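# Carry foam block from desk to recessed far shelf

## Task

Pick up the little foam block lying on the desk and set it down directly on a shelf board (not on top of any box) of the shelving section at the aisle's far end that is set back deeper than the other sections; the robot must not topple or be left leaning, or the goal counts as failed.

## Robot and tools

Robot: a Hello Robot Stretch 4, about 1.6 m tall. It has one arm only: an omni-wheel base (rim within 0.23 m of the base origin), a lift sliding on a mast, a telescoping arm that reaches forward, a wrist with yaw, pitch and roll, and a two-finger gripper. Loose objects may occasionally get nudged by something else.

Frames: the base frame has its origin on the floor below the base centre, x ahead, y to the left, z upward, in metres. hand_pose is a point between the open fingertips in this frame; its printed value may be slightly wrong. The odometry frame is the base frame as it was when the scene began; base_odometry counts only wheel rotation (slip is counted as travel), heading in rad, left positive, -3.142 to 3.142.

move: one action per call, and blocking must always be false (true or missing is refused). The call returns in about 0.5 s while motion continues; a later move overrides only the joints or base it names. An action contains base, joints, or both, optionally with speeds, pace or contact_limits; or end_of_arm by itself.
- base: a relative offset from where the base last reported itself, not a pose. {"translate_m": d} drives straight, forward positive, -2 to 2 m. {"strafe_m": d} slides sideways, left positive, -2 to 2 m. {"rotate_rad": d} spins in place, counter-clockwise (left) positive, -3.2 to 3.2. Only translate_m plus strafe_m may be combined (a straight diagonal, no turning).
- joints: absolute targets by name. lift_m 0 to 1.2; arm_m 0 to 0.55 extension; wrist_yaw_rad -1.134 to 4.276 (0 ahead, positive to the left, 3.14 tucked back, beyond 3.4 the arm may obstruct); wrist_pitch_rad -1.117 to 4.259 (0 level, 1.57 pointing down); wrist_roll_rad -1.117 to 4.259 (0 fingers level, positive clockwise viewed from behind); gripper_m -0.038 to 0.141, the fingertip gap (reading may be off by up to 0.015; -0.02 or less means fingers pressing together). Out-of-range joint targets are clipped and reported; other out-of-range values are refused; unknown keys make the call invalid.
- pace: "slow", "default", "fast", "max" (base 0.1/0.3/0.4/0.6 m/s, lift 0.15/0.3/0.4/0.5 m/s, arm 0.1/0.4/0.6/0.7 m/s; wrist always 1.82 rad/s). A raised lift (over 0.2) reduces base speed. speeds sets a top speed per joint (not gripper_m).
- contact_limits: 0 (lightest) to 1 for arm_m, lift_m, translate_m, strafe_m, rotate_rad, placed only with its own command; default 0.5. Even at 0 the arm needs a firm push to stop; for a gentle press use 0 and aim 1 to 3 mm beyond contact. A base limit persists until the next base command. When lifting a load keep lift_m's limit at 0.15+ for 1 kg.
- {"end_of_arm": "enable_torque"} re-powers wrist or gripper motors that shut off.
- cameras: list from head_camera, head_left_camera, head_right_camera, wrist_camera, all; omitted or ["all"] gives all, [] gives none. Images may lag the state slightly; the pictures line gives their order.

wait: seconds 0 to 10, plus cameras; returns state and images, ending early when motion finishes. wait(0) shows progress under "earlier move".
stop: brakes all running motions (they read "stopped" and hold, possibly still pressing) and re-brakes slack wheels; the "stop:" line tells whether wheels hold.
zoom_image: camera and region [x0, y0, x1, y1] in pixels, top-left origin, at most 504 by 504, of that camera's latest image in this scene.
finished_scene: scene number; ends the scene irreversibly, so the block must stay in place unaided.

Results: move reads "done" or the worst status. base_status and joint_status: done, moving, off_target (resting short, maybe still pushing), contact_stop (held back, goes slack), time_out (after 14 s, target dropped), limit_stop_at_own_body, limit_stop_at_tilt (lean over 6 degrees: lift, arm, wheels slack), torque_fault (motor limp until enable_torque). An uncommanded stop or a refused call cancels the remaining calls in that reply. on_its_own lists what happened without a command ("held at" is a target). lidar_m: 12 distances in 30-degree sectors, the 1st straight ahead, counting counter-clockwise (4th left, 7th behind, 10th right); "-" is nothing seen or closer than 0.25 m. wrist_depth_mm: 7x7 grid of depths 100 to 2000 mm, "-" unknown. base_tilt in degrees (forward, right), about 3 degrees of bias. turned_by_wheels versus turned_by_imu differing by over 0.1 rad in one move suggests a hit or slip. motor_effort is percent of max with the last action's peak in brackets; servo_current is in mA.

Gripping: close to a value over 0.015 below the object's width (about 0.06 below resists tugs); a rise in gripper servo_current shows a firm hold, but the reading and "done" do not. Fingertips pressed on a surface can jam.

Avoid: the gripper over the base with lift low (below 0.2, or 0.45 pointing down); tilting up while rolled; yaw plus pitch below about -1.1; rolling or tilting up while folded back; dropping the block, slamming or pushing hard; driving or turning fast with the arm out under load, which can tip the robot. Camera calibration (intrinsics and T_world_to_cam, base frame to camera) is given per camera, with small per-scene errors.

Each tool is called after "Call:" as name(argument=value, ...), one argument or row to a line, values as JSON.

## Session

Call:
move(
  blocking=false,
)

Scene clock: 0.00 s.
base_odometry: x=+0.000 y=+0.000 heading=+0.000
turned_by_wheels: +0.000
turned_by_imu: +0.000
base_tilt: forward=+0.3 right=+1.3
lidar_m: 2.07 2.07 2.46 1.38 1.39 1.68 2.12 2.13 1.58 1.40 1.41 2.39
base_status: not commanded
joint_positions: lift_m=+0.246 arm_m=+0.002 wrist_yaw_rad=+3.068 wrist_pitch_rad=+0.002 wrist_roll_rad=+0.000 gripper_m=+0.056
joint_status: not commanded
measured_speeds: all 0
motor_effort: lift_m=+20 arm_m=-4 wheel_0=+0 wheel_1=-1 wheel_2=+0
servo_current: wrist_yaw_rad=39 wrist_pitch_rad=46 wrist_roll_rad=26 gripper_m=39
hand_pose: x=-0.1080 y=+0.1084 z=+0.4236 quat_wxyz=(+0.037, -0.001, +0.000, +0.999) (m; base frame)
wrist_depth_mm: 135 139 - - - - - / 114 139 - - - - - / 117 140 - - - - - / 136 178 - - - - - / 1983 - - - - - - / 1430 1464 197 1255 1397 1537 1397 / 1025 878 1078 152 1042 1025 1098
pictures: head_camera, head_left_camera, head_right_camera, wrist_camera
camera_calibration:
wrist_camera: T_world_to_cam=[[0.121229, 0.991669, 0.0435412, -0.135586], [0.027947, 0.0404375, -0.998791, 0.474708], [-0.992231, 0.122299, -0.022812, 0.118862], [0, 0, 0, 1]] pos_world=[0.121109, 0.100724, 0.482749]

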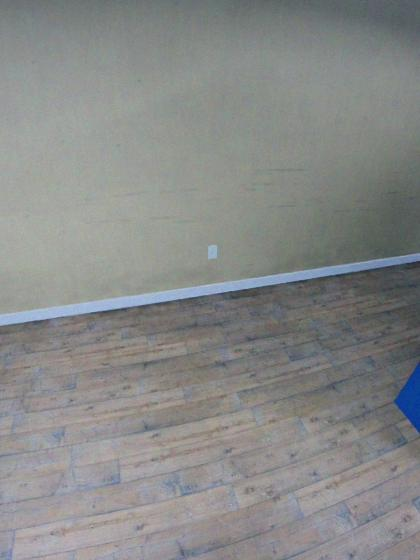

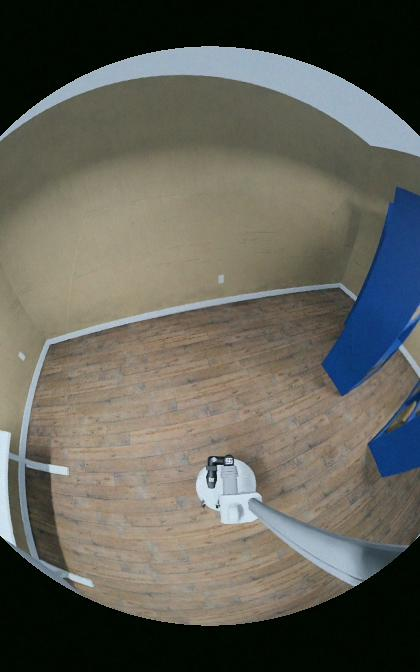

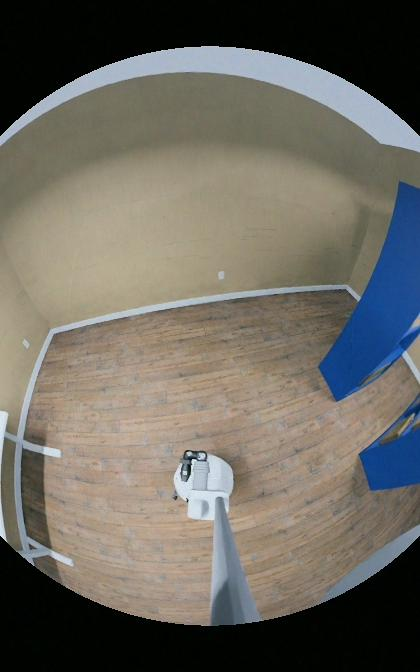

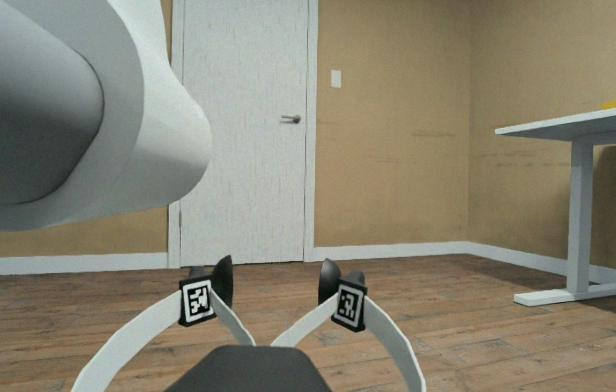

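Call:
move(
  base={"rotate_rad": 1.81},
  joints={"lift_m": 0.95, "wrist_yaw_rad": 0, "wrist_pitch_rad": 0.4, "gripper_m": 0.14},
  pace="max",
  blocking=false,
  cameras=[],
)

Call:
wait(
  seconds=3,
  cameras=["head_camera","wrist_camera"],
)

Scene clock: 7.80 s.
move: moving
base_odometry: x=+0.000 y=+0.000 heading=+0.505
turned_by_wheels: +0.505
turned_by_imu: +0.495
base_tilt: forward=+0.4 right=+1.5
lidar_m: 2.07 2.39 1.40 1.37 1.67 2.11 2.16 2.51 1.43 1.41 2.43 2.10
base_status: rotate_rad moving
joint_positions: lift_m=+0.376 arm_m=+0.002 wrist_yaw_rad=+2.367 wrist_pitch_rad=+0.400 wrist_roll_rad=+0.000 gripper_m=+0.076
joint_status: lift_m moving; wrist_yaw_rad moving; wrist_pitch_rad moving; gripper_m moving
measured_speeds: translate_m=+0.000 strafe_m=-0.001 rotate_rad=+1.916 lift_m=+0.495 arm_m=+0.000 wrist_yaw_rad=-1.810 wrist_pitch_rad=+0.008 wrist_roll_rad=+0.000
motor_effort: lift_m=+29(29) arm_m=-4(4) wheel_0=-10(11) wheel_1=-7(10) wheel_2=-12(12)
servo_current: wrist_yaw_rad=65(117) wrist_pitch_rad=46(72) wrist_roll_rad=26(33) gripper_m=72(91)
hand_pose: x=+0.0444 y=+0.2482 z=+0.4424 quat_wxyz=(+0.370, -0.184, +0.075, +0.908) (m; base frame)
wrist_depth_mm: - - - - - - - / - - - - - - - / 1863 - - - - - - / 1336 1366 1430 1430 1464 1464 1464 / 1008 1008 1042 1060 1042 1078 1078 / 798 788 200 831 197 854 854 / 691 634 699 140 668 699 723
pictures: none
No camera images: "cameras" was empty.

Scene clock: 9.53 s.
earlier move: done
base_odometry: x=+0.000 y=+0.000 heading=+1.810
turned_by_wheels: +1.305
turned_by_imu: +1.290
base_tilt: forward=+0.4 right=+1.5
lidar_m: 1.37 1.45 2.16 2.12 2.21 1.45 1.40 1.43 2.17 2.07 2.16 2.25
base_status: done
joint_positions: lift_m=+0.950 arm_m=+0.002 wrist_yaw_rad=+0.004 wrist_pitch_rad=+0.400 wrist_roll_rad=+0.000 gripper_m=+0.140
joint_status: all done
measured_speeds: all 0
motor_effort: lift_m=+23(29) arm_m=-4(4) wheel_0=+1(11) wheel_1=+0(10) wheel_2=+1(13)
servo_current: wrist_yaw_rad=33(124) wrist_pitch_rad=33(72) wrist_roll_rad=26(33) gripper_m=39(111)
hand_pose: x=+0.4391 y=-0.0865 z=+1.0156 quat_wxyz=(+0.980, +0.000, +0.199, +0.002) (m; base frame)
wrist_depth_mm: - - - - - - - / - - - - - - - / - - - - - - - / - - - - - - - / - - - - - - - / 1708 191 1618 1808 204 1808 1756 / 1430 1397 1430 - 1397 1430 1537
wait: 1.73 of 3 s (the move ended)
pictures: head_camera, wrist_camera
camera_calibration:
wrist_camera: T_world_to_cam=[[-0.0237733, -0.997992, 0.0587024, -0.15821], [-0.409843, -0.0438286, -0.911102, 1.15446], [0.911846, -0.0457187, -0.407978, 0.239671], [0, 0, 0, 1]] pos_world=[0.250842, -0.0963361, 1.1589]

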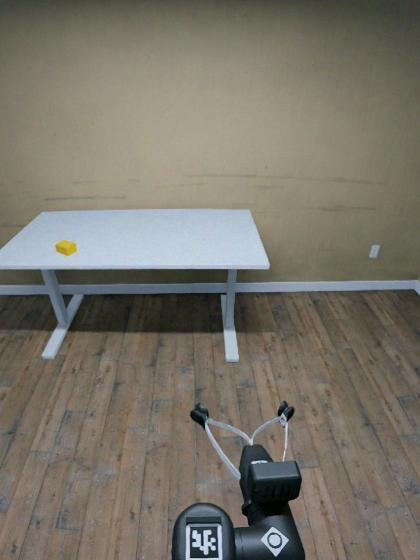

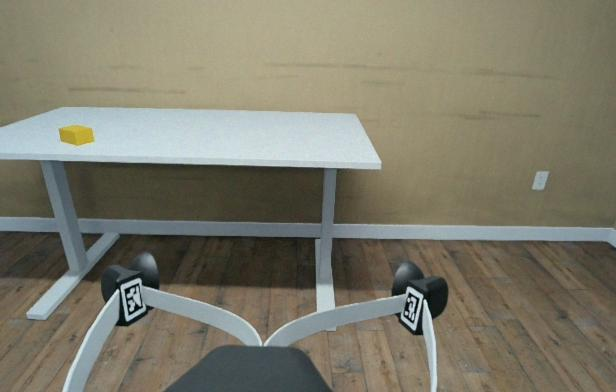

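Call:
move(
  base={"translate_m": 0.74, "strafe_m": 0.77},
  joints={"wrist_pitch_rad": 0.8},
  pace="fast",
  blocking=false,
  cameras=[],
)

Call:
wait(
  seconds=6,
  cameras=["head_camera","wrist_camera"],
)

Scene clock: 20.70 s.
move: moving
base_odometry: x=-0.036 y=+0.021 heading=+1.810
turned_by_wheels: +0.000
turned_by_imu: -0.001
base_tilt: forward=+0.1 right=+1.3
lidar_m: 1.34 1.40 2.17 2.05 2.18 1.51 1.44 1.43 2.22 2.10 2.20 2.26
base_status: translate_m moving; strafe_m moving
joint_positions: lift_m=+0.950 arm_m=+0.002 wrist_yaw_rad=+0.003 wrist_pitch_rad=+0.799 wrist_roll_rad=+0.000 gripper_m=+0.140
joint_status: wrist_pitch_rad moving
measured_speeds: translate_m=+0.110 strafe_m=+0.116 rotate_rad=+0.000 lift_m=+0.000 arm_m=+0.000 wrist_yaw_rad=+0.000 wrist_pitch_rad=+0.035 wrist_roll_rad=+0.000
motor_effort: lift_m=+23(23) arm_m=-4(4) wheel_0=-6(7) wheel_1=+9(11) wheel_2=-10(10)
servo_current: wrist_yaw_rad=39(46) wrist_pitch_rad=33(72) wrist_roll_rad=26(33) gripper_m=46(52)
hand_pose: x=+0.3746 y=-0.0867 z=+0.9213 quat_wxyz=(+0.921, -0.001, +0.389, +0.002) (m; base frame)
wrist_depth_mm: - - - - - - - / - - - - - - - / 1808 1756 1808 1863 1808 1921 1983 / 1537 1537 1576 1576 1576 1576 1618 / 1336 1366 1336 1366 1366 1366 1430 / 1182 197 1160 1229 203 1229 1255 / 1078 1078 1098 - 1098 1118 1118
pictures: none
No camera images: "cameras" was empty.

Scene clock: 24.50 s.
earlier move: done
base_odometry: x=-0.923 y=+0.537 heading=+1.810
turned_by_wheels: +0.000
turned_by_imu: +0.002
base_tilt: forward=+0.4 right=+1.5
lidar_m: 0.63 0.69 1.46 1.32 1.40 1.94 2.10 2.35 2.96 2.82 0.95 0.69
base_status: done
joint_positions: lift_m=+0.950 arm_m=+0.002 wrist_yaw_rad=+0.003 wrist_pitch_rad=+0.799 wrist_roll_rad=+0.000 gripper_m=+0.140
joint_status: all done
measured_speeds: all 0
motor_effort: lift_m=+23(23) arm_m=-4(4) wheel_0=-3(7) wheel_1=-1(12) wheel_2=-1(10)
servo_current: wrist_yaw_rad=33(52) wrist_pitch_rad=26(72) wrist_roll_rad=26(39) gripper_m=46(59)
hand_pose: x=+0.3745 y=-0.0867 z=+0.9212 quat_wxyz=(+0.921, -0.001, +0.389, +0.002) (m; base frame)
wrist_depth_mm: - - - - - - - / - - 603 603 - - - / - - - - - - - / 1499 1537 1537 1576 1576 1537 1661 / 1336 1366 1336 1397 1397 1397 1397 / 1160 191 1138 1229 203 1205 1229 / 1078 1060 1098 - 1098 1098 1118
wait: 3.80 of 6 s (the move ended)
pictures: head_camera, wrist_camera
camera_calibration:
wrist_camera: T_world_to_cam=[[0.000971052, -0.997902, 0.0647385, -0.169305], [-0.731902, -0.0448227, -0.679935, 0.949539], [0.68141, -0.046722, -0.730409, 0.643239], [0, 0, 0, 1]] pos_world=[0.256825, -0.0963358, 1.12641]

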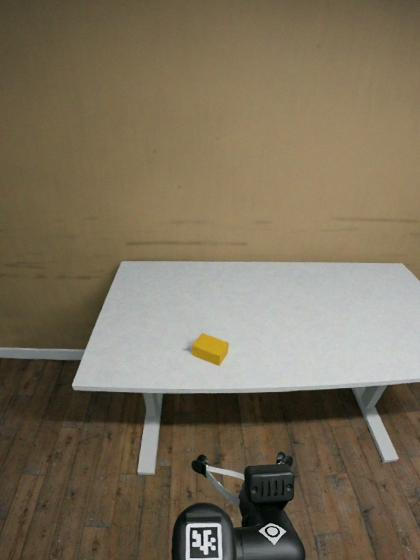

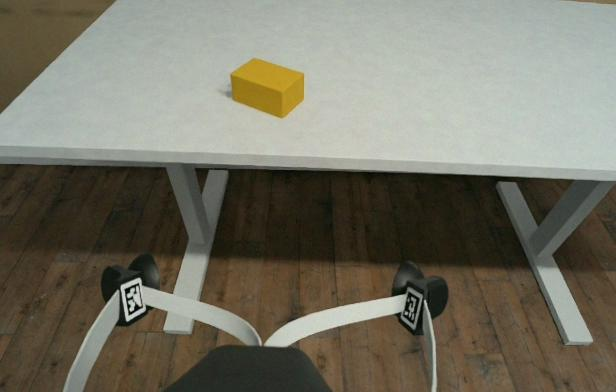

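Call:
move(
  base={"translate_m": 0.1, "strafe_m": -0.176},
  joints={"wrist_yaw_rad": 1.05, "lift_m": 0.92, "arm_m": 0.375},
  pace="fast",
  blocking=false,
  cameras=[],
)

Call:
wait(
  seconds=3,
  cameras=["head_camera","wrist_camera"],
)

Scene clock: 43.40 s.
move: moving
base_odometry: x=-0.894 y=+0.564 heading=+1.810
turned_by_wheels: +0.000
turned_by_imu: -0.001
base_tilt: forward=+0.3 right=+1.3
lidar_m: 0.62 0.68 1.46 1.36 1.44 1.99 2.15 2.35 2.93 2.77 0.94 0.66
base_status: translate_m moving; strafe_m moving
joint_positions: lift_m=+0.920 arm_m=+0.081 wrist_yaw_rad=+0.654 wrist_pitch_rad=+0.800 wrist_roll_rad=+0.000 gripper_m=+0.140
joint_status: lift_m moving; arm_m moving; wrist_yaw_rad moving
measured_speeds: translate_m=+0.076 strafe_m=-0.135 rotate_rad=+0.006 lift_m=-0.002 arm_m=+0.298 wrist_yaw_rad=+1.806 wrist_pitch_rad=+0.000 wrist_roll_rad=+0.000
motor_effort: lift_m=+14(20) arm_m=+8(9) wheel_0=+11(11) wheel_1=-7(7) wheel_2=-7(8)
servo_current: wrist_yaw_rad=78(130) wrist_pitch_rad=46(52) wrist_roll_rad=26(33) gripper_m=46(52)
hand_pose: x=+0.4642 y=+0.0530 z=+0.8918 quat_wxyz=(+0.872, -0.125, +0.369, +0.296) (m; base frame)
wrist_depth_mm: - 1708 - - - - - / - - - - - - - / 1576 1661 1661 - - 459 - / 1430 1464 1537 1499 - - - / 1281 1308 1336 1336 1366 - - / 1138 196 1118 1182 203 1182 1138 / 1060 1042 1060 - 1078 1078 1118
pictures: none
No camera images: "cameras" was empty.

Scene clock: 44.80 s.
earlier move: done
base_odometry: x=-0.776 y=+0.675 heading=+1.810
turned_by_wheels: +0.000
turned_by_imu: +0.000
base_tilt: forward=+0.3 right=+1.3
lidar_m: 0.55 0.59 0.80 1.51 1.59 2.17 2.22 2.40 2.76 2.66 0.78 0.57
base_status: done
joint_positions: lift_m=+0.920 arm_m=+0.375 wrist_yaw_rad=+1.046 wrist_pitch_rad=+0.800 wrist_roll_rad=+0.000 gripper_m=+0.140
joint_status: all done
measured_speeds: all 0
motor_effort: lift_m=+15(20) arm_m=+6(9) wheel_0=-1(11) wheel_1=+0(8) wheel_2=+1(8)
servo_current: wrist_yaw_rad=33(130) wrist_pitch_rad=46(52) wrist_roll_rad=26(33) gripper_m=46(52)
hand_pose: x=+0.7220 y=+0.1302 z=+0.8918 quat_wxyz=(+0.798, -0.194, +0.337, +0.460) (m; base frame)
wrist_depth_mm: - - - - - - - / - - - - - - - / - - - - - - - / 1499 - - - - - - / 1281 - - - - - - / 1160 187 182 293 195 - - / 1025 - - - - - -
wait: 1.40 of 3 s (the move ended)
pictures: head_camera, wrist_camera
camera_calibration:
wrist_camera: T_world_to_cam=[[0.862664, -0.501617, 0.0647432, -0.637961], [-0.32991, -0.655097, -0.679711, 0.982623], [0.383368, 0.565003, -0.730617, 0.530797], [0, 0, 0, 1]] pos_world=[0.671032, 0.0238006, 1.09701]

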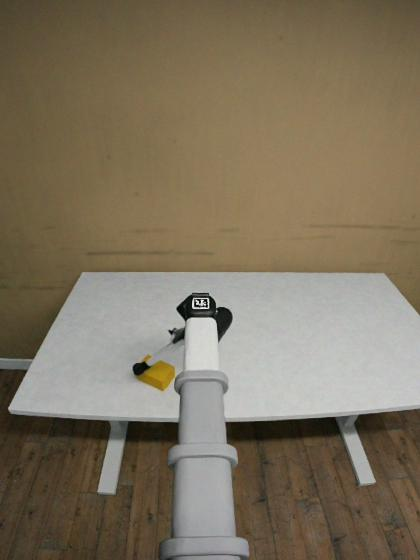

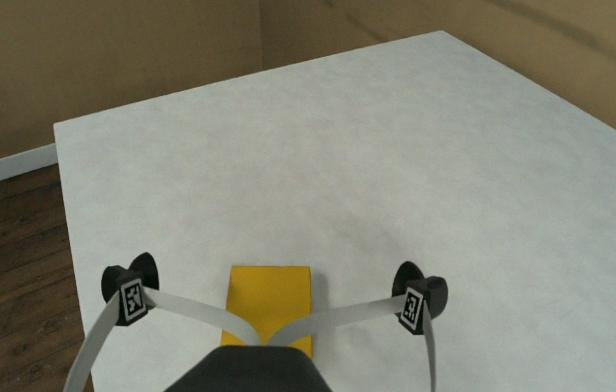

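Call:
move(
  joints={"lift_m": 0.823},
  contact_limits={"lift_m": 0.2},
  blocking=false,
  cameras=[],
)

Call:
wait(
  seconds=2,
  cameras=["wrist_camera"],
)

Call:
move(
  joints={"gripper_m": 0.02},
  blocking=false,
  cameras=[],
)

Call:
wait(
  seconds=2.5,
  cameras=["wrist_camera"],
)

Call:
move(
  joints={"lift_m": 0.96},
  blocking=false,
  cameras=[],
)

Call:
wait(
  seconds=1,
  cameras=["wrist_camera"],
)

Scene clock: 64.73 s.
move: moving
base_odometry: x=-0.776 y=+0.675 heading=+1.810
turned_by_wheels: +0.000
turned_by_imu: -0.001
base_tilt: forward=+0.2 right=+1.6
lidar_m: 0.55 0.58 0.81 1.53 1.59 2.19 2.22 2.40 2.75 2.65 0.81 0.58
base_status: not commanded
joint_positions: lift_m=+0.881 arm_m=+0.375 wrist_yaw_rad=+1.046 wrist_pitch_rad=+0.800 wrist_roll_rad=+0.000 gripper_m=+0.140
joint_status: lift_m moving
measured_speeds: translate_m=+0.000 strafe_m=+0.000 rotate_rad=+0.000 lift_m=-0.149 arm_m=+0.000 wrist_yaw_rad=+0.000 wrist_pitch_rad=+0.000 wrist_roll_rad=+0.000
motor_effort: lift_m=+12(15) arm_m=+6(7) wheel_0=-1(1) wheel_1=+0(0) wheel_2=+1(1)
servo_current: wrist_yaw_rad=46(46) wrist_pitch_rad=52(52) wrist_roll_rad=20(33) gripper_m=46(46)
contact_limits: lift_m 0.2
hand_pose: x=+0.7220 y=+0.1302 z=+0.8526 quat_wxyz=(+0.798, -0.194, +0.337, +0.460) (m; base frame)
wrist_depth_mm: - - - - - - - / - - - - - - - / - - - - - - - / 1397 - - - - - - / 1255 - - 283 - - - / 1118 187 257 259 195 - - / 1008 - - - - - -
pictures: none
No camera images: "cameras" was empty.

Scene clock: 65.67 s.
earlier move: done
base_odometry: x=-0.776 y=+0.675 heading=+1.810
turned_by_wheels: +0.000
turned_by_imu: +0.000
base_tilt: forward=+0.2 right=+1.4
lidar_m: 0.54 0.59 0.81 1.52 1.59 2.21 2.23 2.36 2.78 2.64 0.78 0.57
base_status: not commanded
joint_positions: lift_m=+0.823 arm_m=+0.375 wrist_yaw_rad=+1.046 wrist_pitch_rad=+0.800 wrist_roll_rad=+0.000 gripper_m=+0.140
joint_status: all done
measured_speeds: all 0
motor_effort: lift_m=+14(17) arm_m=+6(7) wheel_0=-1(1) wheel_1=+0(0) wheel_2=+1(1)
servo_current: wrist_yaw_rad=39(46) wrist_pitch_rad=39(52) wrist_roll_rad=20(33) gripper_m=46(46)
contact_limits: lift_m 0.2
hand_pose: x=+0.7220 y=+0.1302 z=+0.7948 quat_wxyz=(+0.798, -0.194, +0.337, +0.460) (m; base frame)
wrist_depth_mm: - - - - - - - / - - - - - - - / - - - - - - - / - - 234 236 - - - / - - 211 213 - - - / - 187 189 189 195 - - / - - - - - - -
wait: 0.93 of 2 s (the move ended)
pictures: wrist_camera
camera_calibration:
wrist_camera: T_world_to_cam=[[0.862664, -0.501617, 0.0647432, -0.631687], [-0.32991, -0.655097, -0.679711, 0.916759], [0.383368, 0.565003, -0.730617, 0.46], [0, 0, 0, 1]] pos_world=[0.671032, 0.0238006, 1.00011]

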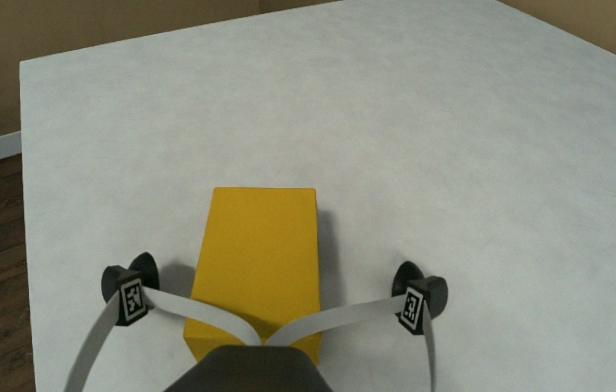

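Scene clock: 66.17 s.
move: moving
base_odometry: x=-0.776 y=+0.675 heading=+1.810
turned_by_wheels: +0.000
turned_by_imu: +0.000
base_tilt: forward=+0.4 right=+1.2
lidar_m: 0.54 0.58 0.77 1.50 1.57 2.21 2.22 2.39 2.79 2.64 0.80 0.58
base_status: not commanded
joint_positions: lift_m=+0.823 arm_m=+0.375 wrist_yaw_rad=+1.046 wrist_pitch_rad=+0.800 wrist_roll_rad=+0.000 gripper_m=+0.128
joint_status: gripper_m moving
measured_speeds: all 0
motor_effort: lift_m=+14(14) arm_m=+6(7) wheel_0=-1(1) wheel_1=+0(0) wheel_2=+1(1)
servo_current: wrist_yaw_rad=33(46) wrist_pitch_rad=39(52) wrist_roll_rad=33(33) gripper_m=104(111)
contact_limits: lift_m 0.2
hand_pose: x=+0.7220 y=+0.1302 z=+0.7948 quat_wxyz=(+0.798, -0.194, +0.337, +0.460) (m; base frame)
wrist_depth_mm: - - - - - - - / - - - - - - - / - - - - - - - / - - 235 236 - - - / - - 212 213 - - - / - 188 188 190 196 - - / 917 - - - - - -
pictures: none
No camera images: "cameras" was empty.

Scene clock: 67.80 s.
earlier move: done
base_odometry: x=-0.776 y=+0.675 heading=+1.810
turned_by_wheels: +0.000
turned_by_imu: +0.000
base_tilt: forward=+0.4 right=+1.4
lidar_m: 0.55 0.58 0.79 1.50 1.59 2.16 2.21 2.38 2.78 2.64 0.80 0.57
base_status: not commanded
joint_positions: lift_m=+0.823 arm_m=+0.375 wrist_yaw_rad=+1.047 wrist_pitch_rad=+0.800 wrist_roll_rad=+0.000 gripper_m=+0.021
joint_status: all done
measured_speeds: all 0
motor_effort: lift_m=+14(14) arm_m=+6(7) wheel_0=-1(1) wheel_1=+0(0) wheel_2=+1(1)
servo_current: wrist_yaw_rad=33(46) wrist_pitch_rad=39(52) wrist_roll_rad=33(33) gripper_m=111(208)
contact_limits: lift_m 0.2
hand_pose: x=+0.7220 y=+0.1303 z=+0.7948 quat_wxyz=(+0.798, -0.195, +0.337, +0.460) (m; base frame)
wrist_depth_mm: - - - - - - - / - - - - - - - / - - - - - - - / - - - 221 - - - / - - 198 201 - - - / 1042 177 179 178 182 - - / 904 - - 165 - - -
wait: 1.63 of 2.5 s (the move ended)
pictures: wrist_camera
camera_calibration:
wrist_camera: T_world_to_cam=[[0.862761, -0.501451, 0.0647369, -0.63175], [-0.329779, -0.655146, -0.679728, 0.916689], [0.383262, 0.565093, -0.730602, 0.460054], [0, 0, 0, 1]] pos_world=[0.671032, 0.0238003, 1.00011]

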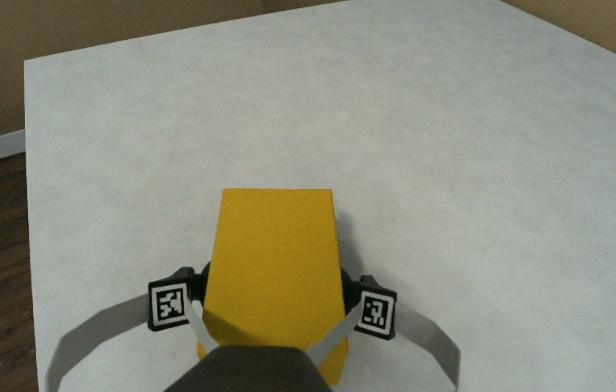

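Scene clock: 68.30 s.
move: moving
base_odometry: x=-0.776 y=+0.675 heading=+1.810
turned_by_wheels: +0.000
turned_by_imu: +0.000
base_tilt: forward=+0.5 right=+1.5
lidar_m: 0.55 0.59 0.80 1.51 1.58 2.21 2.22 2.38 2.76 2.65 0.81 0.58
base_status: not commanded
joint_positions: lift_m=+0.862 arm_m=+0.375 wrist_yaw_rad=+1.047 wrist_pitch_rad=+0.800 wrist_roll_rad=+0.000 gripper_m=+0.021
joint_status: lift_m moving
measured_speeds: translate_m=+0.000 strafe_m=+0.000 rotate_rad=+0.000 lift_m=+0.149 arm_m=+0.000 wrist_yaw_rad=+0.000 wrist_pitch_rad=+0.000 wrist_roll_rad=+0.000
motor_effort: lift_m=+25(27) arm_m=+7(7) wheel_0=-1(1) wheel_1=+0(0) wheel_2=+1(1)
servo_current: wrist_yaw_rad=39(52) wrist_pitch_rad=46(52) wrist_roll_rad=20(39) gripper_m=111(117)
hand_pose: x=+0.7220 y=+0.1303 z=+0.8332 quat_wxyz=(+0.798, -0.195, +0.337, +0.460) (m; base frame)
wrist_depth_mm: - - - - - - - / - - - - - - - / - - - - - - - / 1366 - - 222 - - - / 1205 - 198 201 - - - / 1078 177 179 177 183 - - / 960 - - 165 - - -
pictures: none
No camera images: "cameras" was empty.

Scene clock: 69.30 s.
earlier move: moving
base_odometry: x=-0.776 y=+0.675 heading=+1.810
turned_by_wheels: +0.000
turned_by_imu: +0.000
base_tilt: forward=+0.4 right=+1.3
lidar_m: 0.53 0.57 0.80 1.50 1.62 2.19 2.22 2.36 2.76 2.65 0.77 0.55
base_status: not commanded
joint_positions: lift_m=+0.960 arm_m=+0.375 wrist_yaw_rad=+1.047 wrist_pitch_rad=+0.800 wrist_roll_rad=+0.000 gripper_m=+0.021
joint_status: lift_m moving
measured_speeds: all 0
motor_effort: lift_m=+24(27) arm_m=+6(7) wheel_0=-1(1) wheel_1=+0(0) wheel_2=+1(1)
servo_current: wrist_yaw_rad=46(52) wrist_pitch_rad=46(59) wrist_roll_rad=26(39) gripper_m=111(117)
hand_pose: x=+0.7220 y=+0.1303 z=+0.9310 quat_wxyz=(+0.798, -0.195, +0.337, +0.460) (m; base frame)
wrist_depth_mm: - - - - - - - / - - - - - - - / - - - - - - - / 1499 - - 222 - - - / 1308 - 198 201 - - - / 1160 177 180 177 182 - - / 1060 - - 165 - - -
wait: 1.00 s; no rest
pictures: wrist_camera
camera_calibration:
wrist_camera: T_world_to_cam=[[0.862761, -0.501451, 0.0647369, -0.640567], [-0.329779, -0.655146, -0.679728, 1.00927], [0.383262, 0.565093, -0.730602, 0.559562], [0, 0, 0, 1]] pos_world=[0.671032, 0.0238003, 1.13631]

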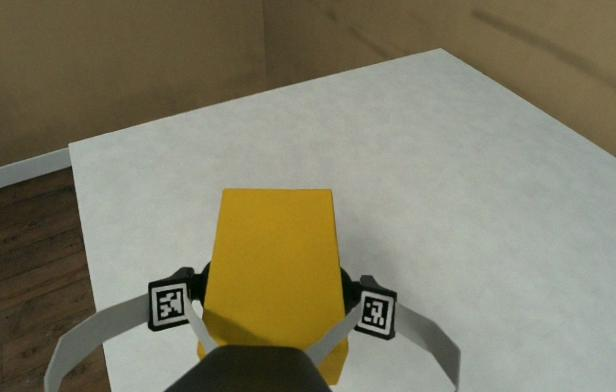

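Call:
move(
  base={"translate_m": -1.5, "strafe_m": -0.53},
  joints={"arm_m": 0.02, "wrist_yaw_rad": 0.0},
  pace="max",
  blocking=false,
  cameras=[],
)

Call:
wait(
  seconds=8,
  cameras=[],
)

Call:
move(
  base={"rotate_rad": 3.14},
  pace="max",
  blocking=false,
  cameras=[],
)

Call:
wait(
  seconds=5,
  cameras=["head_camera","head_left_camera"],
)

Scene clock: 88.00 s.
earlier move: done
move: moving
base_odometry: x=-0.753 y=+0.640 heading=+1.810
turned_by_wheels: +0.000
turned_by_imu: -0.001
base_tilt: forward=+0.4 right=+1.5
lidar_m: 0.58 0.62 1.61 1.50 1.61 2.25 2.18 2.32 2.74 2.64 0.89 0.61
base_status: translate_m moving; strafe_m moving
joint_positions: lift_m=+0.960 arm_m=+0.283 wrist_yaw_rad=+0.353 wrist_pitch_rad=+0.800 wrist_roll_rad=+0.000 gripper_m=+0.021
joint_status: arm_m moving; wrist_yaw_rad moving; the others done
measured_speeds: translate_m=-0.153 strafe_m=-0.054 rotate_rad=-0.001 lift_m=+0.000 arm_m=-0.347 wrist_yaw_rad=-1.792 wrist_pitch_rad=+0.000 wrist_roll_rad=+0.000
motor_effort: lift_m=+24(24) arm_m=-8(11) wheel_0=-4(5) wheel_1=-8(8) wheel_2=+10(12)
servo_current: wrist_yaw_rad=98(130) wrist_pitch_rad=39(59) wrist_roll_rad=26(33) gripper_m=117(117)
hand_pose: x=+0.6732 y=-0.0125 z=+0.9310 quat_wxyz=(+0.907, -0.068, +0.383, +0.162) (m; base frame)
wrist_depth_mm: - - - - - - - / - - - - - - - / - - - - - - - / - - - 221 - - - / - - 198 201 - - - / - 177 180 178 182 - - / 1060 - - 165 - - -
pictures: none
No camera images: "cameras" was empty.

Scene clock: 93.20 s.
earlier move: done
base_odometry: x=+0.094 y=-0.657 heading=+1.809
turned_by_wheels: +0.000
turned_by_imu: -0.003
base_tilt: forward=+0.4 right=+1.3
lidar_m: 2.02 2.12 2.16 2.04 2.13 0.79 0.95 0.80 1.03 2.16 2.21 2.98
base_status: done
joint_positions: lift_m=+0.960 arm_m=+0.020 wrist_yaw_rad=+0.003 wrist_pitch_rad=+0.800 wrist_roll_rad=+0.000 gripper_m=+0.021
joint_status: all done
measured_speeds: all 0
motor_effort: lift_m=+24(24) arm_m=-6(11) wheel_0=-4(6) wheel_1=+0(9) wheel_2=-2(12)
servo_current: wrist_yaw_rad=33(130) wrist_pitch_rad=52(59) wrist_roll_rad=26(39) gripper_m=111(124)
hand_pose: x=+0.3924 y=-0.0868 z=+0.9310 quat_wxyz=(+0.921, -0.001, +0.389, +0.001) (m; base frame)
wrist_depth_mm: - - - - - - - / - - - - - - - / 1808 1808 1808 1756 1863 1921 1921 / 1576 1537 1537 229 1576 1618 1618 / 1336 1366 204 200 1397 1366 1397 / 1160 182 179 178 183 1281 1255 / 1060 1078 1078 165 1118 1098 1160
wait: 5.20 of 8 s (the move ended)
pictures: none
No camera images: "cameras" was empty.

Scene clock: 93.70 s.
move: moving
base_odometry: x=+0.094 y=-0.657 heading=+2.035
turned_by_wheels: +0.225
turned_by_imu: +0.222
base_tilt: forward=+0.1 right=+1.5
lidar_m: 2.03 2.43 2.05 2.06 0.87 0.78 0.82 0.82 2.17 2.15 2.44 2.05
base_status: rotate_rad moving
joint_positions: lift_m=+0.960 arm_m=+0.020 wrist_yaw_rad=+0.003 wrist_pitch_rad=+0.800 wrist_roll_rad=+0.000 gripper_m=+0.021
joint_status: not commanded
measured_speeds: translate_m=-0.001 strafe_m=-0.001 rotate_rad=+0.857 lift_m=+0.000 arm_m=+0.000 wrist_yaw_rad=+0.000 wrist_pitch_rad=+0.000 wrist_roll_rad=+0.000
motor_effort: lift_m=+24(24) arm_m=-6(6) wheel_0=-6(7) wheel_1=-5(6) wheel_2=-7(8)
servo_current: wrist_yaw_rad=39(39) wrist_pitch_rad=39(52) wrist_roll_rad=33(33) gripper_m=98(117)
hand_pose: x=+0.3924 y=-0.0868 z=+0.9310 quat_wxyz=(+0.921, -0.001, +0.389, +0.001) (m; base frame)
wrist_depth_mm: - - - - - - - / - - - - - - - / 1808 1808 1863 1808 1863 1921 1921 / 1537 1537 1576 228 1618 1618 1618 / 1336 1336 204 201 1397 1366 1430 / 1182 182 179 177 183 1281 1229 / 1060 1060 1078 165 1118 1078 1138
pictures: none
No camera images: "cameras" was empty.

Scene clock: 96.30 s.
earlier move: done
base_odometry: x=+0.094 y=-0.657 heading=-1.334
turned_by_wheels: +2.914
turned_by_imu: +2.876
base_tilt: forward=+0.3 right=+1.4
lidar_m: 0.89 0.81 1.01 2.16 2.23 3.01 2.09 2.13 2.16 2.04 2.12 0.77
base_status: done
joint_positions: lift_m=+0.960 arm_m=+0.020 wrist_yaw_rad=+0.003 wrist_pitch_rad=+0.800 wrist_roll_rad=+0.000 gripper_m=+0.021
joint_status: not commanded
measured_speeds: all 0
motor_effort: lift_m=+23(24) arm_m=-6(6) wheel_0=-3(9) wheel_1=-2(7) wheel_2=+0(9)
servo_current: wrist_yaw_rad=39(46) wrist_pitch_rad=33(52) wrist_roll_rad=26(33) gripper_m=111(117)
hand_pose: x=+0.3924 y=-0.0868 z=+0.9311 quat_wxyz=(+0.921, -0.001, +0.389, +0.001) (m; base frame)
wrist_depth_mm: - - - - 809 - - / - - - - 809 - - / - 1308 1808 1756 917 - - / - 1255 1537 228 - - - / - - 204 201 - - 1430 / - 177 179 177 182 1255 1255 / 1060 1078 1098 165 1098 1098 1138
wait: 2.60 of 5 s (the move ended)
pictures: head_camera, head_left_camera

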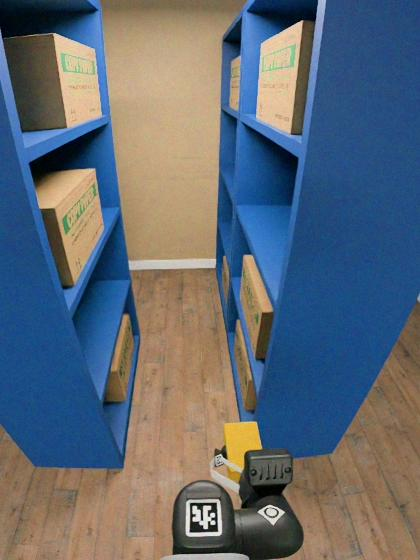

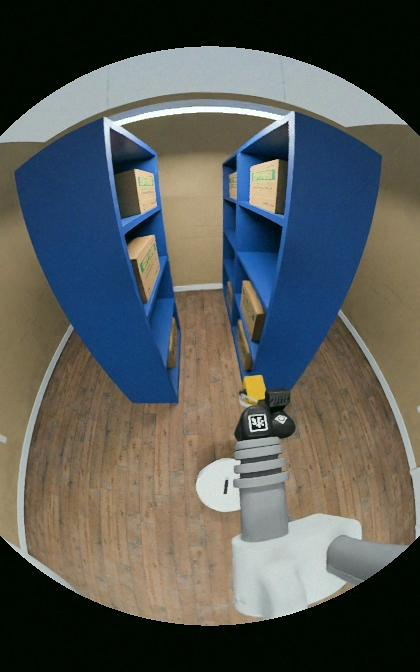

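Call:
move(
  base={"rotate_rad": 0.05},
  joints={"lift_m": 1.1},
  blocking=false,
  cameras=[],
)

Call:
wait(
  seconds=2,
  cameras=[],
)

Call:
move(
  base={"translate_m": 0.4, "strafe_m": 0.045},
  pace="max",
  blocking=false,
  cameras=[],
)

Call:
wait(
  seconds=4,
  cameras=["head_camera"],
)

Scene clock: 112.70 s.
move: moving
base_odometry: x=+0.094 y=-0.657 heading=-1.284
turned_by_wheels: +0.050
turned_by_imu: +0.048
base_tilt: forward=+0.3 right=+1.5
lidar_m: 1.04 0.79 1.07 2.15 2.24 2.96 2.38 2.13 2.13 2.05 2.14 0.76
base_status: rotate_rad moving
joint_positions: lift_m=+0.999 arm_m=+0.020 wrist_yaw_rad=+0.003 wrist_pitch_rad=+0.800 wrist_roll_rad=+0.000 gripper_m=+0.021
joint_status: lift_m moving
measured_speeds: translate_m=+0.000 strafe_m=+0.000 rotate_rad=+0.000 lift_m=+0.149 arm_m=+0.000 wrist_yaw_rad=+0.000 wrist_pitch_rad=+0.000 wrist_roll_rad=+0.000
motor_effort: lift_m=+27(27) arm_m=-6(6) wheel_0=-2(6) wheel_1=-1(6) wheel_2=-1(7)
servo_current: wrist_yaw_rad=33(46) wrist_pitch_rad=46(46) wrist_roll_rad=33(33) gripper_m=117(117)
hand_pose: x=+0.3924 y=-0.0868 z=+0.9702 quat_wxyz=(+0.921, -0.001, +0.389, +0.001) (m; base frame)
wrist_depth_mm: - - - - 931 - - / - - - - 891 - - / - 1255 1756 1863 904 - - / - 1281 1537 229 - - - / - - 204 201 - - 1430 / - 178 179 177 182 - 1308 / 1078 1098 1118 165 1160 1118 1160
pictures: none
No camera images: "cameras" was empty.

Scene clock: 113.87 s.
earlier move: done
base_odometry: x=+0.094 y=-0.657 heading=-1.284
turned_by_wheels: +0.000
turned_by_imu: +0.000
base_tilt: forward=+0.4 right=+1.5
lidar_m: 1.07 0.81 1.07 2.16 2.25 2.95 2.42 2.15 2.11 2.04 2.15 0.77
base_status: done
joint_positions: lift_m=+1.100 arm_m=+0.020 wrist_yaw_rad=+0.003 wrist_pitch_rad=+0.800 wrist_roll_rad=+0.000 gripper_m=+0.021
joint_status: all done
measured_speeds: all 0
motor_effort: lift_m=+24(27) arm_m=-6(6) wheel_0=-2(6) wheel_1=+0(6) wheel_2=-1(7)
servo_current: wrist_yaw_rad=39(52) wrist_pitch_rad=46(52) wrist_roll_rad=26(33) gripper_m=117(117)
hand_pose: x=+0.3924 y=-0.0868 z=+1.0710 quat_wxyz=(+0.921, -0.001, +0.389, +0.001) (m; base frame)
wrist_depth_mm: 647 - - - 723 - - / - - - - 917 - - / - - 1921 - 891 - - / - 1308 1618 229 - - - / - - 204 200 - - 1537 / - 177 179 177 182 - 1397 / 1182 1205 1229 165 1205 1229 1255
wait: 1.17 of 2 s (the move ended)
pictures: none
No camera images: "cameras" was empty.

Scene clock: 114.37 s.
move: moving
base_odometry: x=+0.108 y=-0.690 heading=-1.284
turned_by_wheels: +0.000
turned_by_imu: +0.000
base_tilt: forward=+0.3 right=+1.3
lidar_m: 1.05 0.77 1.00 2.15 2.25 2.98 2.88 2.16 2.14 2.02 1.00 0.69
base_status: translate_m moving; strafe_m moving
joint_positions: lift_m=+1.100 arm_m=+0.020 wrist_yaw_rad=+0.003 wrist_pitch_rad=+0.800 wrist_roll_rad=+0.000 gripper_m=+0.021
joint_status: not commanded
measured_speeds: translate_m=+0.136 strafe_m=+0.015 rotate_rad=+0.001 lift_m=+0.000 arm_m=+0.000 wrist_yaw_rad=+0.000 wrist_pitch_rad=+0.000 wrist_roll_rad=+0.000
motor_effort: lift_m=+24(24) arm_m=-6(6) wheel_0=+6(6) wheel_1=+9(9) wheel_2=-9(10)
servo_current: wrist_yaw_rad=39(46) wrist_pitch_rad=46(46) wrist_roll_rad=33(33) gripper_m=104(117)
hand_pose: x=+0.3924 y=-0.0868 z=+1.0710 quat_wxyz=(+0.921, -0.001, +0.389, +0.001) (m; base frame)
wrist_depth_mm: 654 - - - 778 - - / - - - - 878 - - / - - - - 854 - - / - 1308 1661 228 960 - - / - 1366 204 200 - - - / - 177 180 178 182 - 1397 / 1205 1205 1229 165 1229 1229 1281
pictures: none
No camera images: "cameras" was empty.

Scene clock: 116.57 s.
earlier move: done
base_odometry: x=+0.250 y=-1.028 heading=-1.284
turned_by_wheels: +0.000
turned_by_imu: -0.001
base_tilt: forward=+0.3 right=+1.3
lidar_m: 1.14 0.43 0.50 2.10 2.21 3.06 3.31 2.61 2.20 2.09 0.45 0.44
base_status: done
joint_positions: lift_m=+1.100 arm_m=+0.020 wrist_yaw_rad=+0.003 wrist_pitch_rad=+0.800 wrist_roll_rad=+0.000 gripper_m=+0.021
joint_status: not commanded
measured_speeds: all 0
motor_effort: lift_m=+24(24) arm_m=-6(6) wheel_0=+1(6) wheel_1=+1(9) wheel_2=+0(11)
servo_current: wrist_yaw_rad=39(52) wrist_pitch_rad=33(59) wrist_roll_rad=26(39) gripper_m=111(117)
hand_pose: x=+0.3924 y=-0.0868 z=+1.0710 quat_wxyz=(+0.921, -0.001, +0.389, +0.001) (m; base frame)
wrist_depth_mm: 634 - - - 917 - - / 544 - - - 1366 - - / - - - - 854 723 - / - - 1756 228 831 640 - / - 1138 204 200 798 580 - / - 179 180 177 183 647 - / - - 1229 165 - - 289
wait: 2.20 of 4 s (the move ended)
pictures: head_camera

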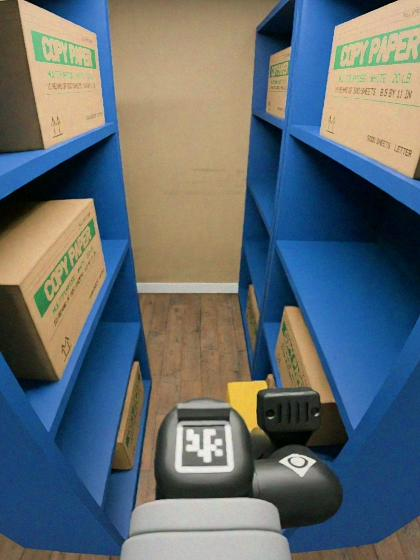

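Call:
move(
  base={"translate_m": 1.83, "strafe_m": -0.01},
  contact_limits={"translate_m": 0.25},
  pace="max",
  blocking=false,
  cameras=[],
)

Call:
wait(
  seconds=4.6,
  cameras=[],
)

Call:
move(
  joints={"wrist_yaw_rad": 1.57, "arm_m": 0.0},
  blocking=false,
  cameras=[],
)

Call:
wait(
  seconds=4,
  cameras=["head_camera","head_left_camera"],
)

Scene clock: 131.43 s.
move: moving
base_odometry: x=+0.260 y=-1.062 heading=-1.284
turned_by_wheels: +0.000
turned_by_imu: -0.001
base_tilt: forward=+0.3 right=+1.4
lidar_m: 1.14 0.41 0.45 2.11 2.22 3.07 3.34 2.64 2.20 2.08 0.42 0.43
base_status: translate_m moving; strafe_m moving
joint_positions: lift_m=+1.100 arm_m=+0.020 wrist_yaw_rad=+0.003 wrist_pitch_rad=+0.800 wrist_roll_rad=+0.000 gripper_m=+0.021
joint_status: not commanded
measured_speeds: translate_m=+0.137 strafe_m=+0.001 rotate_rad=+0.000 lift_m=+0.000 arm_m=+0.000 wrist_yaw_rad=+0.000 wrist_pitch_rad=+0.000 wrist_roll_rad=+0.000
motor_effort: lift_m=+24(24) arm_m=-6(6) wheel_0=+6(7) wheel_1=+6(6) wheel_2=-10(10)
servo_current: wrist_yaw_rad=33(46) wrist_pitch_rad=39(46) wrist_roll_rad=26(33) gripper_m=111(117)
contact_limits: translate_m 0.25
hand_pose: x=+0.3924 y=-0.0868 z=+1.0710 quat_wxyz=(+0.921, -0.001, +0.389, +0.001) (m; base frame)
wrist_depth_mm: 621 - - - 946 - - / 559 - - - 1138 - - / - - - - 820 715 - / - - 1808 228 788 647 - / - 1118 204 201 778 569 - / - 178 180 177 183 580 - / - - 1205 164 - - -
pictures: none
No camera images: "cameras" was empty.

Scene clock: 136.03 s.
earlier move: moving
base_odometry: x=+0.664 y=-2.460 heading=-1.284
turned_by_wheels: +0.000
turned_by_imu: -0.002
base_tilt: forward=+0.4 right=+1.5
lidar_m: 0.69 0.73 0.76 0.74 0.35 0.43 1.17 0.42 0.28 0.25 0.30 0.44
base_status: translate_m moving; strafe_m moving
joint_positions: lift_m=+1.100 arm_m=+0.020 wrist_yaw_rad=+0.003 wrist_pitch_rad=+0.800 wrist_roll_rad=+0.000 gripper_m=+0.021
joint_status: not commanded
measured_speeds: translate_m=+0.331 strafe_m=-0.001 rotate_rad=-0.007 lift_m=+0.000 arm_m=+0.000 wrist_yaw_rad=+0.000 wrist_pitch_rad=+0.000 wrist_roll_rad=+0.000
motor_effort: lift_m=+24(24) arm_m=-6(6) wheel_0=+5(7) wheel_1=+3(7) wheel_2=-6(11)
servo_current: wrist_yaw_rad=33(46) wrist_pitch_rad=46(52) wrist_roll_rad=26(33) gripper_m=117(124)
contact_limits: translate_m 0.25
hand_pose: x=+0.3924 y=-0.0868 z=+1.0710 quat_wxyz=(+0.921, -0.001, +0.389, +0.001) (m; base frame)
wrist_depth_mm: 462 462 462 462 459 436 413 / - - - - - 466 455 / - - - - - 480 469 / - - - 222 - 436 399 / - - 198 200 - 668 347 / - 177 179 177 182 - 315 / 1182 1182 1182 165 - - 291
wait: 4.60 s; no rest
pictures: none
No camera images: "cameras" was empty.

Scene clock: 136.53 s.
move: moving
base_odometry: x=+0.710 y=-2.618 heading=-1.284
turned_by_wheels: +0.000
turned_by_imu: +0.000
base_tilt: forward=+0.3 right=+1.3
lidar_m: 0.53 0.57 0.77 0.73 0.54 0.47 1.19 0.43 0.29 0.25 0.29 0.44
base_status: translate_m moving; strafe_m moving
joint_positions: lift_m=+1.100 arm_m=+0.002 wrist_yaw_rad=+0.602 wrist_pitch_rad=+0.800 wrist_roll_rad=+0.000 gripper_m=+0.021
joint_status: arm_m moving; wrist_yaw_rad moving
joint sent to its limit — arm_m, lower limit.
measured_speeds: translate_m=+0.316 strafe_m=-0.001 rotate_rad=+0.003 lift_m=+0.000 arm_m=+0.000 wrist_yaw_rad=+1.806 wrist_pitch_rad=+0.000 wrist_roll_rad=+0.000
motor_effort: lift_m=+24(24) arm_m=-6(8) wheel_0=+4(6) wheel_1=+3(5) wheel_2=-3(6)
servo_current: wrist_yaw_rad=130(130) wrist_pitch_rad=26(52) wrist_roll_rad=20(33) gripper_m=111(117)
contact_limits: translate_m 0.25
hand_pose: x=+0.3885 y=+0.0418 z=+1.0710 quat_wxyz=(+0.880, -0.115, +0.372, +0.273) (m; base frame)
wrist_depth_mm: - 442 387 327 285 251 230 / - - 427 366 315 274 246 / 842 - - 418 349 301 273 / - 991 - 228 399 334 301 / - - 198 201 442 375 327 / - 177 180 178 183 430 366 / 1008 1205 1229 165 - 442 418
pictures: none
No camera images: "cameras" was empty.

Scene clock: 137.97 s.
earlier move: done
base_odometry: x=+0.758 y=-2.786 heading=-1.284
turned_by_wheels: +0.000
turned_by_imu: +0.000
base_tilt: forward=+0.4 right=+1.4
lidar_m: 0.34 0.39 0.54 0.72 0.78 0.63 1.17 0.43 0.30 0.25 0.27 0.37
base_status: done
joint_positions: lift_m=+1.100 arm_m=+0.002 wrist_yaw_rad=+1.566 wrist_pitch_rad=+0.800 wrist_roll_rad=+0.000 gripper_m=+0.021
joint_status: all done
joint sent to its limit — arm_m, lower limit.
measured_speeds: all 0
motor_effort: lift_m=+24(24) arm_m=-6(9) wheel_0=+3(6) wheel_1=+0(5) wheel_2=+2(6)
servo_current: wrist_yaw_rad=46(130) wrist_pitch_rad=33(52) wrist_roll_rad=26(33) gripper_m=111(124)
contact_limits: translate_m 0.25
hand_pose: x=+0.2617 y=+0.2006 z=+1.0710 quat_wxyz=(+0.653, -0.275, +0.276, +0.650) (m; base frame)
wrist_depth_mm: - - - - 449 259 190 / - - - - 399 258 190 / - - - - 439 258 190 / - 1229 226 222 394 256 190 / - 1229 208 200 389 255 189 / - 181 179 177 183 252 187 / 134 1205 1205 164 418 219 185
wait: 1.43 of 4 s (the move ended)
pictures: head_camera, head_left_camera

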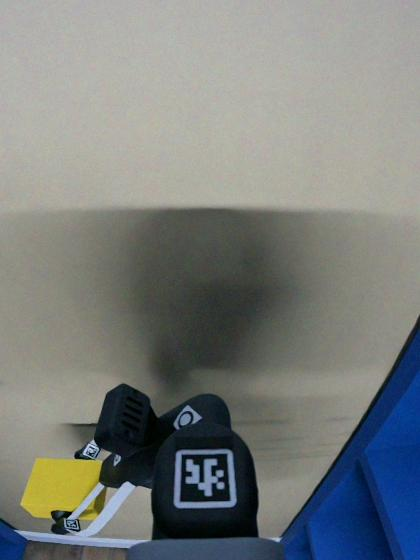

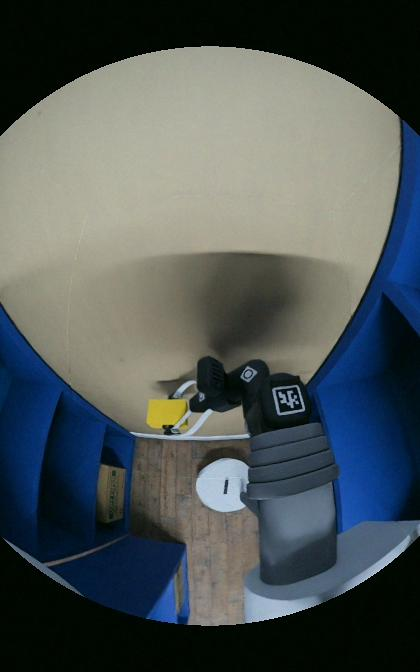

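Call:
move(
  base={"translate_m": -0.13},
  blocking=false,
  cameras=[],
)

Call:
wait(
  seconds=2.5,
  cameras=[],
)

Call:
move(
  base={"rotate_rad": 1.57},
  joints={"lift_m": 1.14},
  contact_limits={"rotate_rad": 0.25},
  blocking=false,
  cameras=[],
)

Call:
wait(
  seconds=4,
  cameras=[],
)

Call:
move(
  joints={"wrist_yaw_rad": 0.0},
  blocking=false,
  cameras=[],
)

Call:
wait(
  seconds=2,
  cameras=["head_camera","wrist_camera"],
)

Scene clock: 148.50 s.
move: moving
base_odometry: x=+0.749 y=-2.755 heading=-1.284
turned_by_wheels: +0.000
turned_by_imu: -0.001
base_tilt: forward=+0.3 right=+1.3
lidar_m: 0.38 0.42 0.59 0.72 0.72 0.57 1.18 0.41 0.28 0.26 0.30 0.42
base_status: translate_m moving
joint_positions: lift_m=+1.100 arm_m=+0.002 wrist_yaw_rad=+1.566 wrist_pitch_rad=+0.800 wrist_roll_rad=+0.000 gripper_m=+0.021
joint_status: not commanded
measured_speeds: translate_m=-0.122 strafe_m=+0.001 rotate_rad=-0.001 lift_m=+0.000 arm_m=+0.000 wrist_yaw_rad=+0.000 wrist_pitch_rad=+0.000 wrist_roll_rad=+0.000
motor_effort: lift_m=+24(24) arm_m=-7(7) wheel_0=-6(6) wheel_1=-6(6) wheel_2=+9(9)
servo_current: wrist_yaw_rad=39(46) wrist_pitch_rad=39(52) wrist_roll_rad=26(33) gripper_m=104(117)
hand_pose: x=+0.2617 y=+0.2006 z=+1.0710 quat_wxyz=(+0.653, -0.275, +0.276, +0.650) (m; base frame)
wrist_depth_mm: - - - - 647 317 233 / - - - - 715 319 233 / - - - - 831 317 232 / - 1229 227 222 - 314 220 / - 1229 208 200 469 312 220 / - 178 180 177 183 309 228 / - 1229 1229 165 - 268 227
pictures: none
No camera images: "cameras" was empty.

Scene clock: 149.73 s.
earlier move: done
base_odometry: x=+0.721 y=-2.661 heading=-1.284
turned_by_wheels: +0.000
turned_by_imu: +0.000
base_tilt: forward=+0.4 right=+1.3
lidar_m: 0.48 0.51 0.73 0.72 0.59 0.50 1.18 0.42 0.29 0.27 0.29 0.41
base_status: done
joint_positions: lift_m=+1.100 arm_m=+0.002 wrist_yaw_rad=+1.567 wrist_pitch_rad=+0.800 wrist_roll_rad=+0.000 gripper_m=+0.021
joint_status: not commanded
measured_speeds: all 0
motor_effort: lift_m=+24(24) arm_m=-6(7) wheel_0=-2(7) wheel_1=-2(7) wheel_2=+0(10)
servo_current: wrist_yaw_rad=39(46) wrist_pitch_rad=52(52) wrist_roll_rad=33(33) gripper_m=111(117)
hand_pose: x=+0.2616 y=+0.2006 z=+1.0710 quat_wxyz=(+0.653, -0.275, +0.276, +0.650) (m; base frame)
wrist_depth_mm: - - - - 691 473 375 / - - - - 768 469 373 / - - - - 931 466 368 / - - 226 222 991 462 368 / - 1229 207 200 - 455 366 / - 179 180 177 182 449 364 / - 1205 1229 165 - 421 359
wait: 1.23 of 2.5 s (the move ended)
pictures: none
No camera images: "cameras" was empty.

Scene clock: 150.23 s.
move: moving
base_odometry: x=+0.721 y=-2.661 heading=-1.114
turned_by_wheels: +0.170
turned_by_imu: +0.168
base_tilt: forward=+0.4 right=+1.5
lidar_m: 0.49 0.57 0.73 0.74 0.50 0.53 0.71 0.36 0.26 0.25 0.30 0.47
base_status: rotate_rad moving
joint_positions: lift_m=+1.132 arm_m=+0.002 wrist_yaw_rad=+1.567 wrist_pitch_rad=+0.800 wrist_roll_rad=+0.000 gripper_m=+0.021
joint_status: lift_m moving
measured_speeds: translate_m=-0.001 strafe_m=-0.001 rotate_rad=+0.645 lift_m=+0.071 arm_m=+0.000 wrist_yaw_rad=+0.000 wrist_pitch_rad=+0.000 wrist_roll_rad=+0.000
motor_effort: lift_m=+24(26) arm_m=-6(6) wheel_0=-7(7) wheel_1=-6(7) wheel_2=-6(6)
servo_current: wrist_yaw_rad=39(46) wrist_pitch_rad=33(46) wrist_roll_rad=26(33) gripper_m=104(117)
contact_limits: rotate_rad 0.25
hand_pose: x=+0.2616 y=+0.2006 z=+1.1039 quat_wxyz=(+0.653, -0.275, +0.276, +0.650) (m; base frame)
wrist_depth_mm: - - - - - 732 469 / - - - - - 654 436 / - - - - - 750 445 / - - 225 221 - - 433 / - - 204 200 1025 - 424 / - 177 180 177 183 - 421 / - 1229 1255 165 - - 413
pictures: none
No camera images: "cameras" was empty.

Scene clock: 152.23 s.
earlier move: done
base_odometry: x=+0.721 y=-2.661 heading=+0.286
turned_by_wheels: +1.400
turned_by_imu: +1.381
base_tilt: forward=+0.3 right=+1.4
lidar_m: 0.71 0.59 0.48 1.18 0.45 0.30 0.28 0.30 0.42 0.50 0.51 0.73
base_status: done
joint_positions: lift_m=+1.140 arm_m=+0.002 wrist_yaw_rad=+1.567 wrist_pitch_rad=+0.800 wrist_roll_rad=+0.000 gripper_m=+0.021
joint_status: all done
measured_speeds: all 0
motor_effort: lift_m=+23(26) arm_m=-6(6) wheel_0=-2(7) wheel_1=-2(7) wheel_2=+0(8)
servo_current: wrist_yaw_rad=33(52) wrist_pitch_rad=46(59) wrist_roll_rad=33(33) gripper_m=117(124)
contact_limits: rotate_rad 0.25
hand_pose: x=+0.2616 y=+0.2006 z=+1.1111 quat_wxyz=(+0.653, -0.275, +0.276, +0.650) (m; base frame)
wrist_depth_mm: - - - - 336 336 342 / 976 1229 - - 377 377 377 / 891 1118 - - 433 433 427 / 891 1336 1808 228 488 488 484 / 976 1336 204 200 - - - / 1118 182 180 177 182 - - / 741 1229 1281 165 - - 768
wait: 2.00 of 4 s (the move ended)
pictures: none
No camera images: "cameras" was empty.

Scene clock: 152.73 s.
move: moving
base_odometry: x=+0.721 y=-2.661 heading=+0.286
turned_by_wheels: +0.000
turned_by_imu: +0.000
base_tilt: forward=+0.3 right=+1.4
lidar_m: 0.72 0.58 0.50 1.19 0.43 0.30 0.28 0.32 0.40 0.48 0.50 0.71
base_status: not commanded
joint_positions: lift_m=+1.140 arm_m=+0.002 wrist_yaw_rad=+0.967 wrist_pitch_rad=+0.800 wrist_roll_rad=+0.000 gripper_m=+0.021
joint_status: wrist_yaw_rad moving
measured_speeds: translate_m=+0.000 strafe_m=+0.000 rotate_rad=+0.000 lift_m=+0.000 arm_m=+0.000 wrist_yaw_rad=-1.803 wrist_pitch_rad=+0.000 wrist_roll_rad=+0.000
motor_effort: lift_m=+23(23) arm_m=-6(6) wheel_0=-2(2) wheel_1=-1(2) wheel_2=+0(0)
servo_current: wrist_yaw_rad=111(124) wrist_pitch_rad=39(52) wrist_roll_rad=33(33) gripper_m=117(124)
contact_limits: rotate_rad 0.25
hand_pose: x=+0.3594 y=+0.1159 z=+1.1111 quat_wxyz=(+0.815, -0.181, +0.345, +0.428) (m; base frame)
wrist_depth_mm: - 366 407 462 508 530 - / - 415 452 500 - - - / - 1983 496 - - - - / 1756 1808 - 222 - - - / 1537 1576 198 200 - - - / 1366 182 180 177 182 - - / 1255 1255 1255 165 1098 759 759
pictures: none
No camera images: "cameras" was empty.

Scene clock: 153.73 s.
earlier move: done
base_odometry: x=+0.721 y=-2.661 heading=+0.286
turned_by_wheels: +0.000
turned_by_imu: +0.000
base_tilt: forward=+0.2 right=+1.5
lidar_m: 0.72 0.59 0.51 1.21 0.42 0.30 0.27 0.29 0.41 0.48 0.49 0.71
base_status: not commanded
joint_positions: lift_m=+1.140 arm_m=+0.002 wrist_yaw_rad=+0.004 wrist_pitch_rad=+0.800 wrist_roll_rad=+0.000 gripper_m=+0.021
joint_status: all done
measured_speeds: all 0
motor_effort: lift_m=+23(23) arm_m=-6(6) wheel_0=-2(2) wheel_1=-1(2) wheel_2=+0(0)
servo_current: wrist_yaw_rad=39(124) wrist_pitch_rad=33(52) wrist_roll_rad=26(33) gripper_m=111(124)
contact_limits: rotate_rad 0.25
hand_pose: x=+0.3746 y=-0.0867 z=+1.1111 quat_wxyz=(+0.921, -0.001, +0.389, +0.002) (m; base frame)
wrist_depth_mm: - - - - - 768 - / - - - - - - 580 / - - - - - - - / - - - 222 - 750 - / - - 197 200 - 931 - / - 177 179 178 182 - - / - 1255 1281 165 1255 - -
wait: 1.00 of 2 s (the move ended)
pictures: head_camera, wrist_camera
camera_calibration:
wrist_camera: T_world_to_cam=[[0.00113576, -0.997902, 0.0647366, -0.181639], [-0.732139, -0.0449254, -0.679672, 1.07851], [0.681154, -0.0466242, -0.730654, 0.782204], [0, 0, 0, 1]] pos_world=[0.257025, -0.096336, 1.31631]

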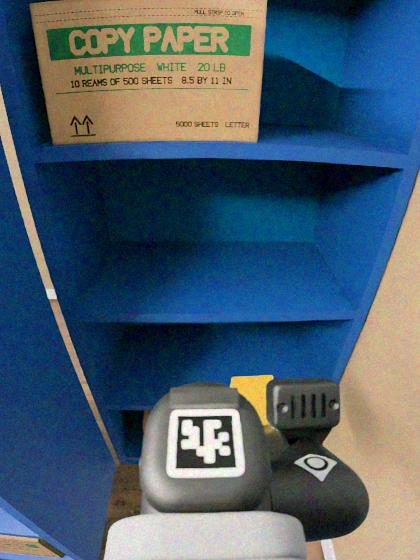

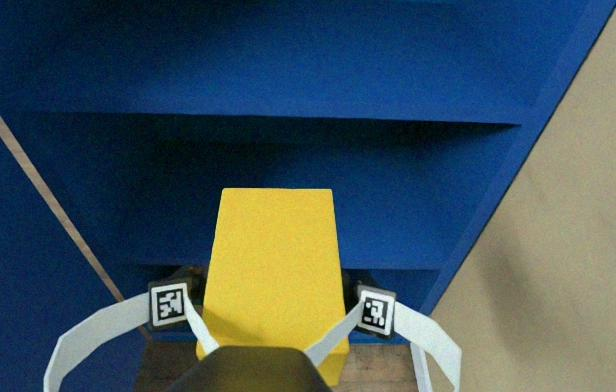

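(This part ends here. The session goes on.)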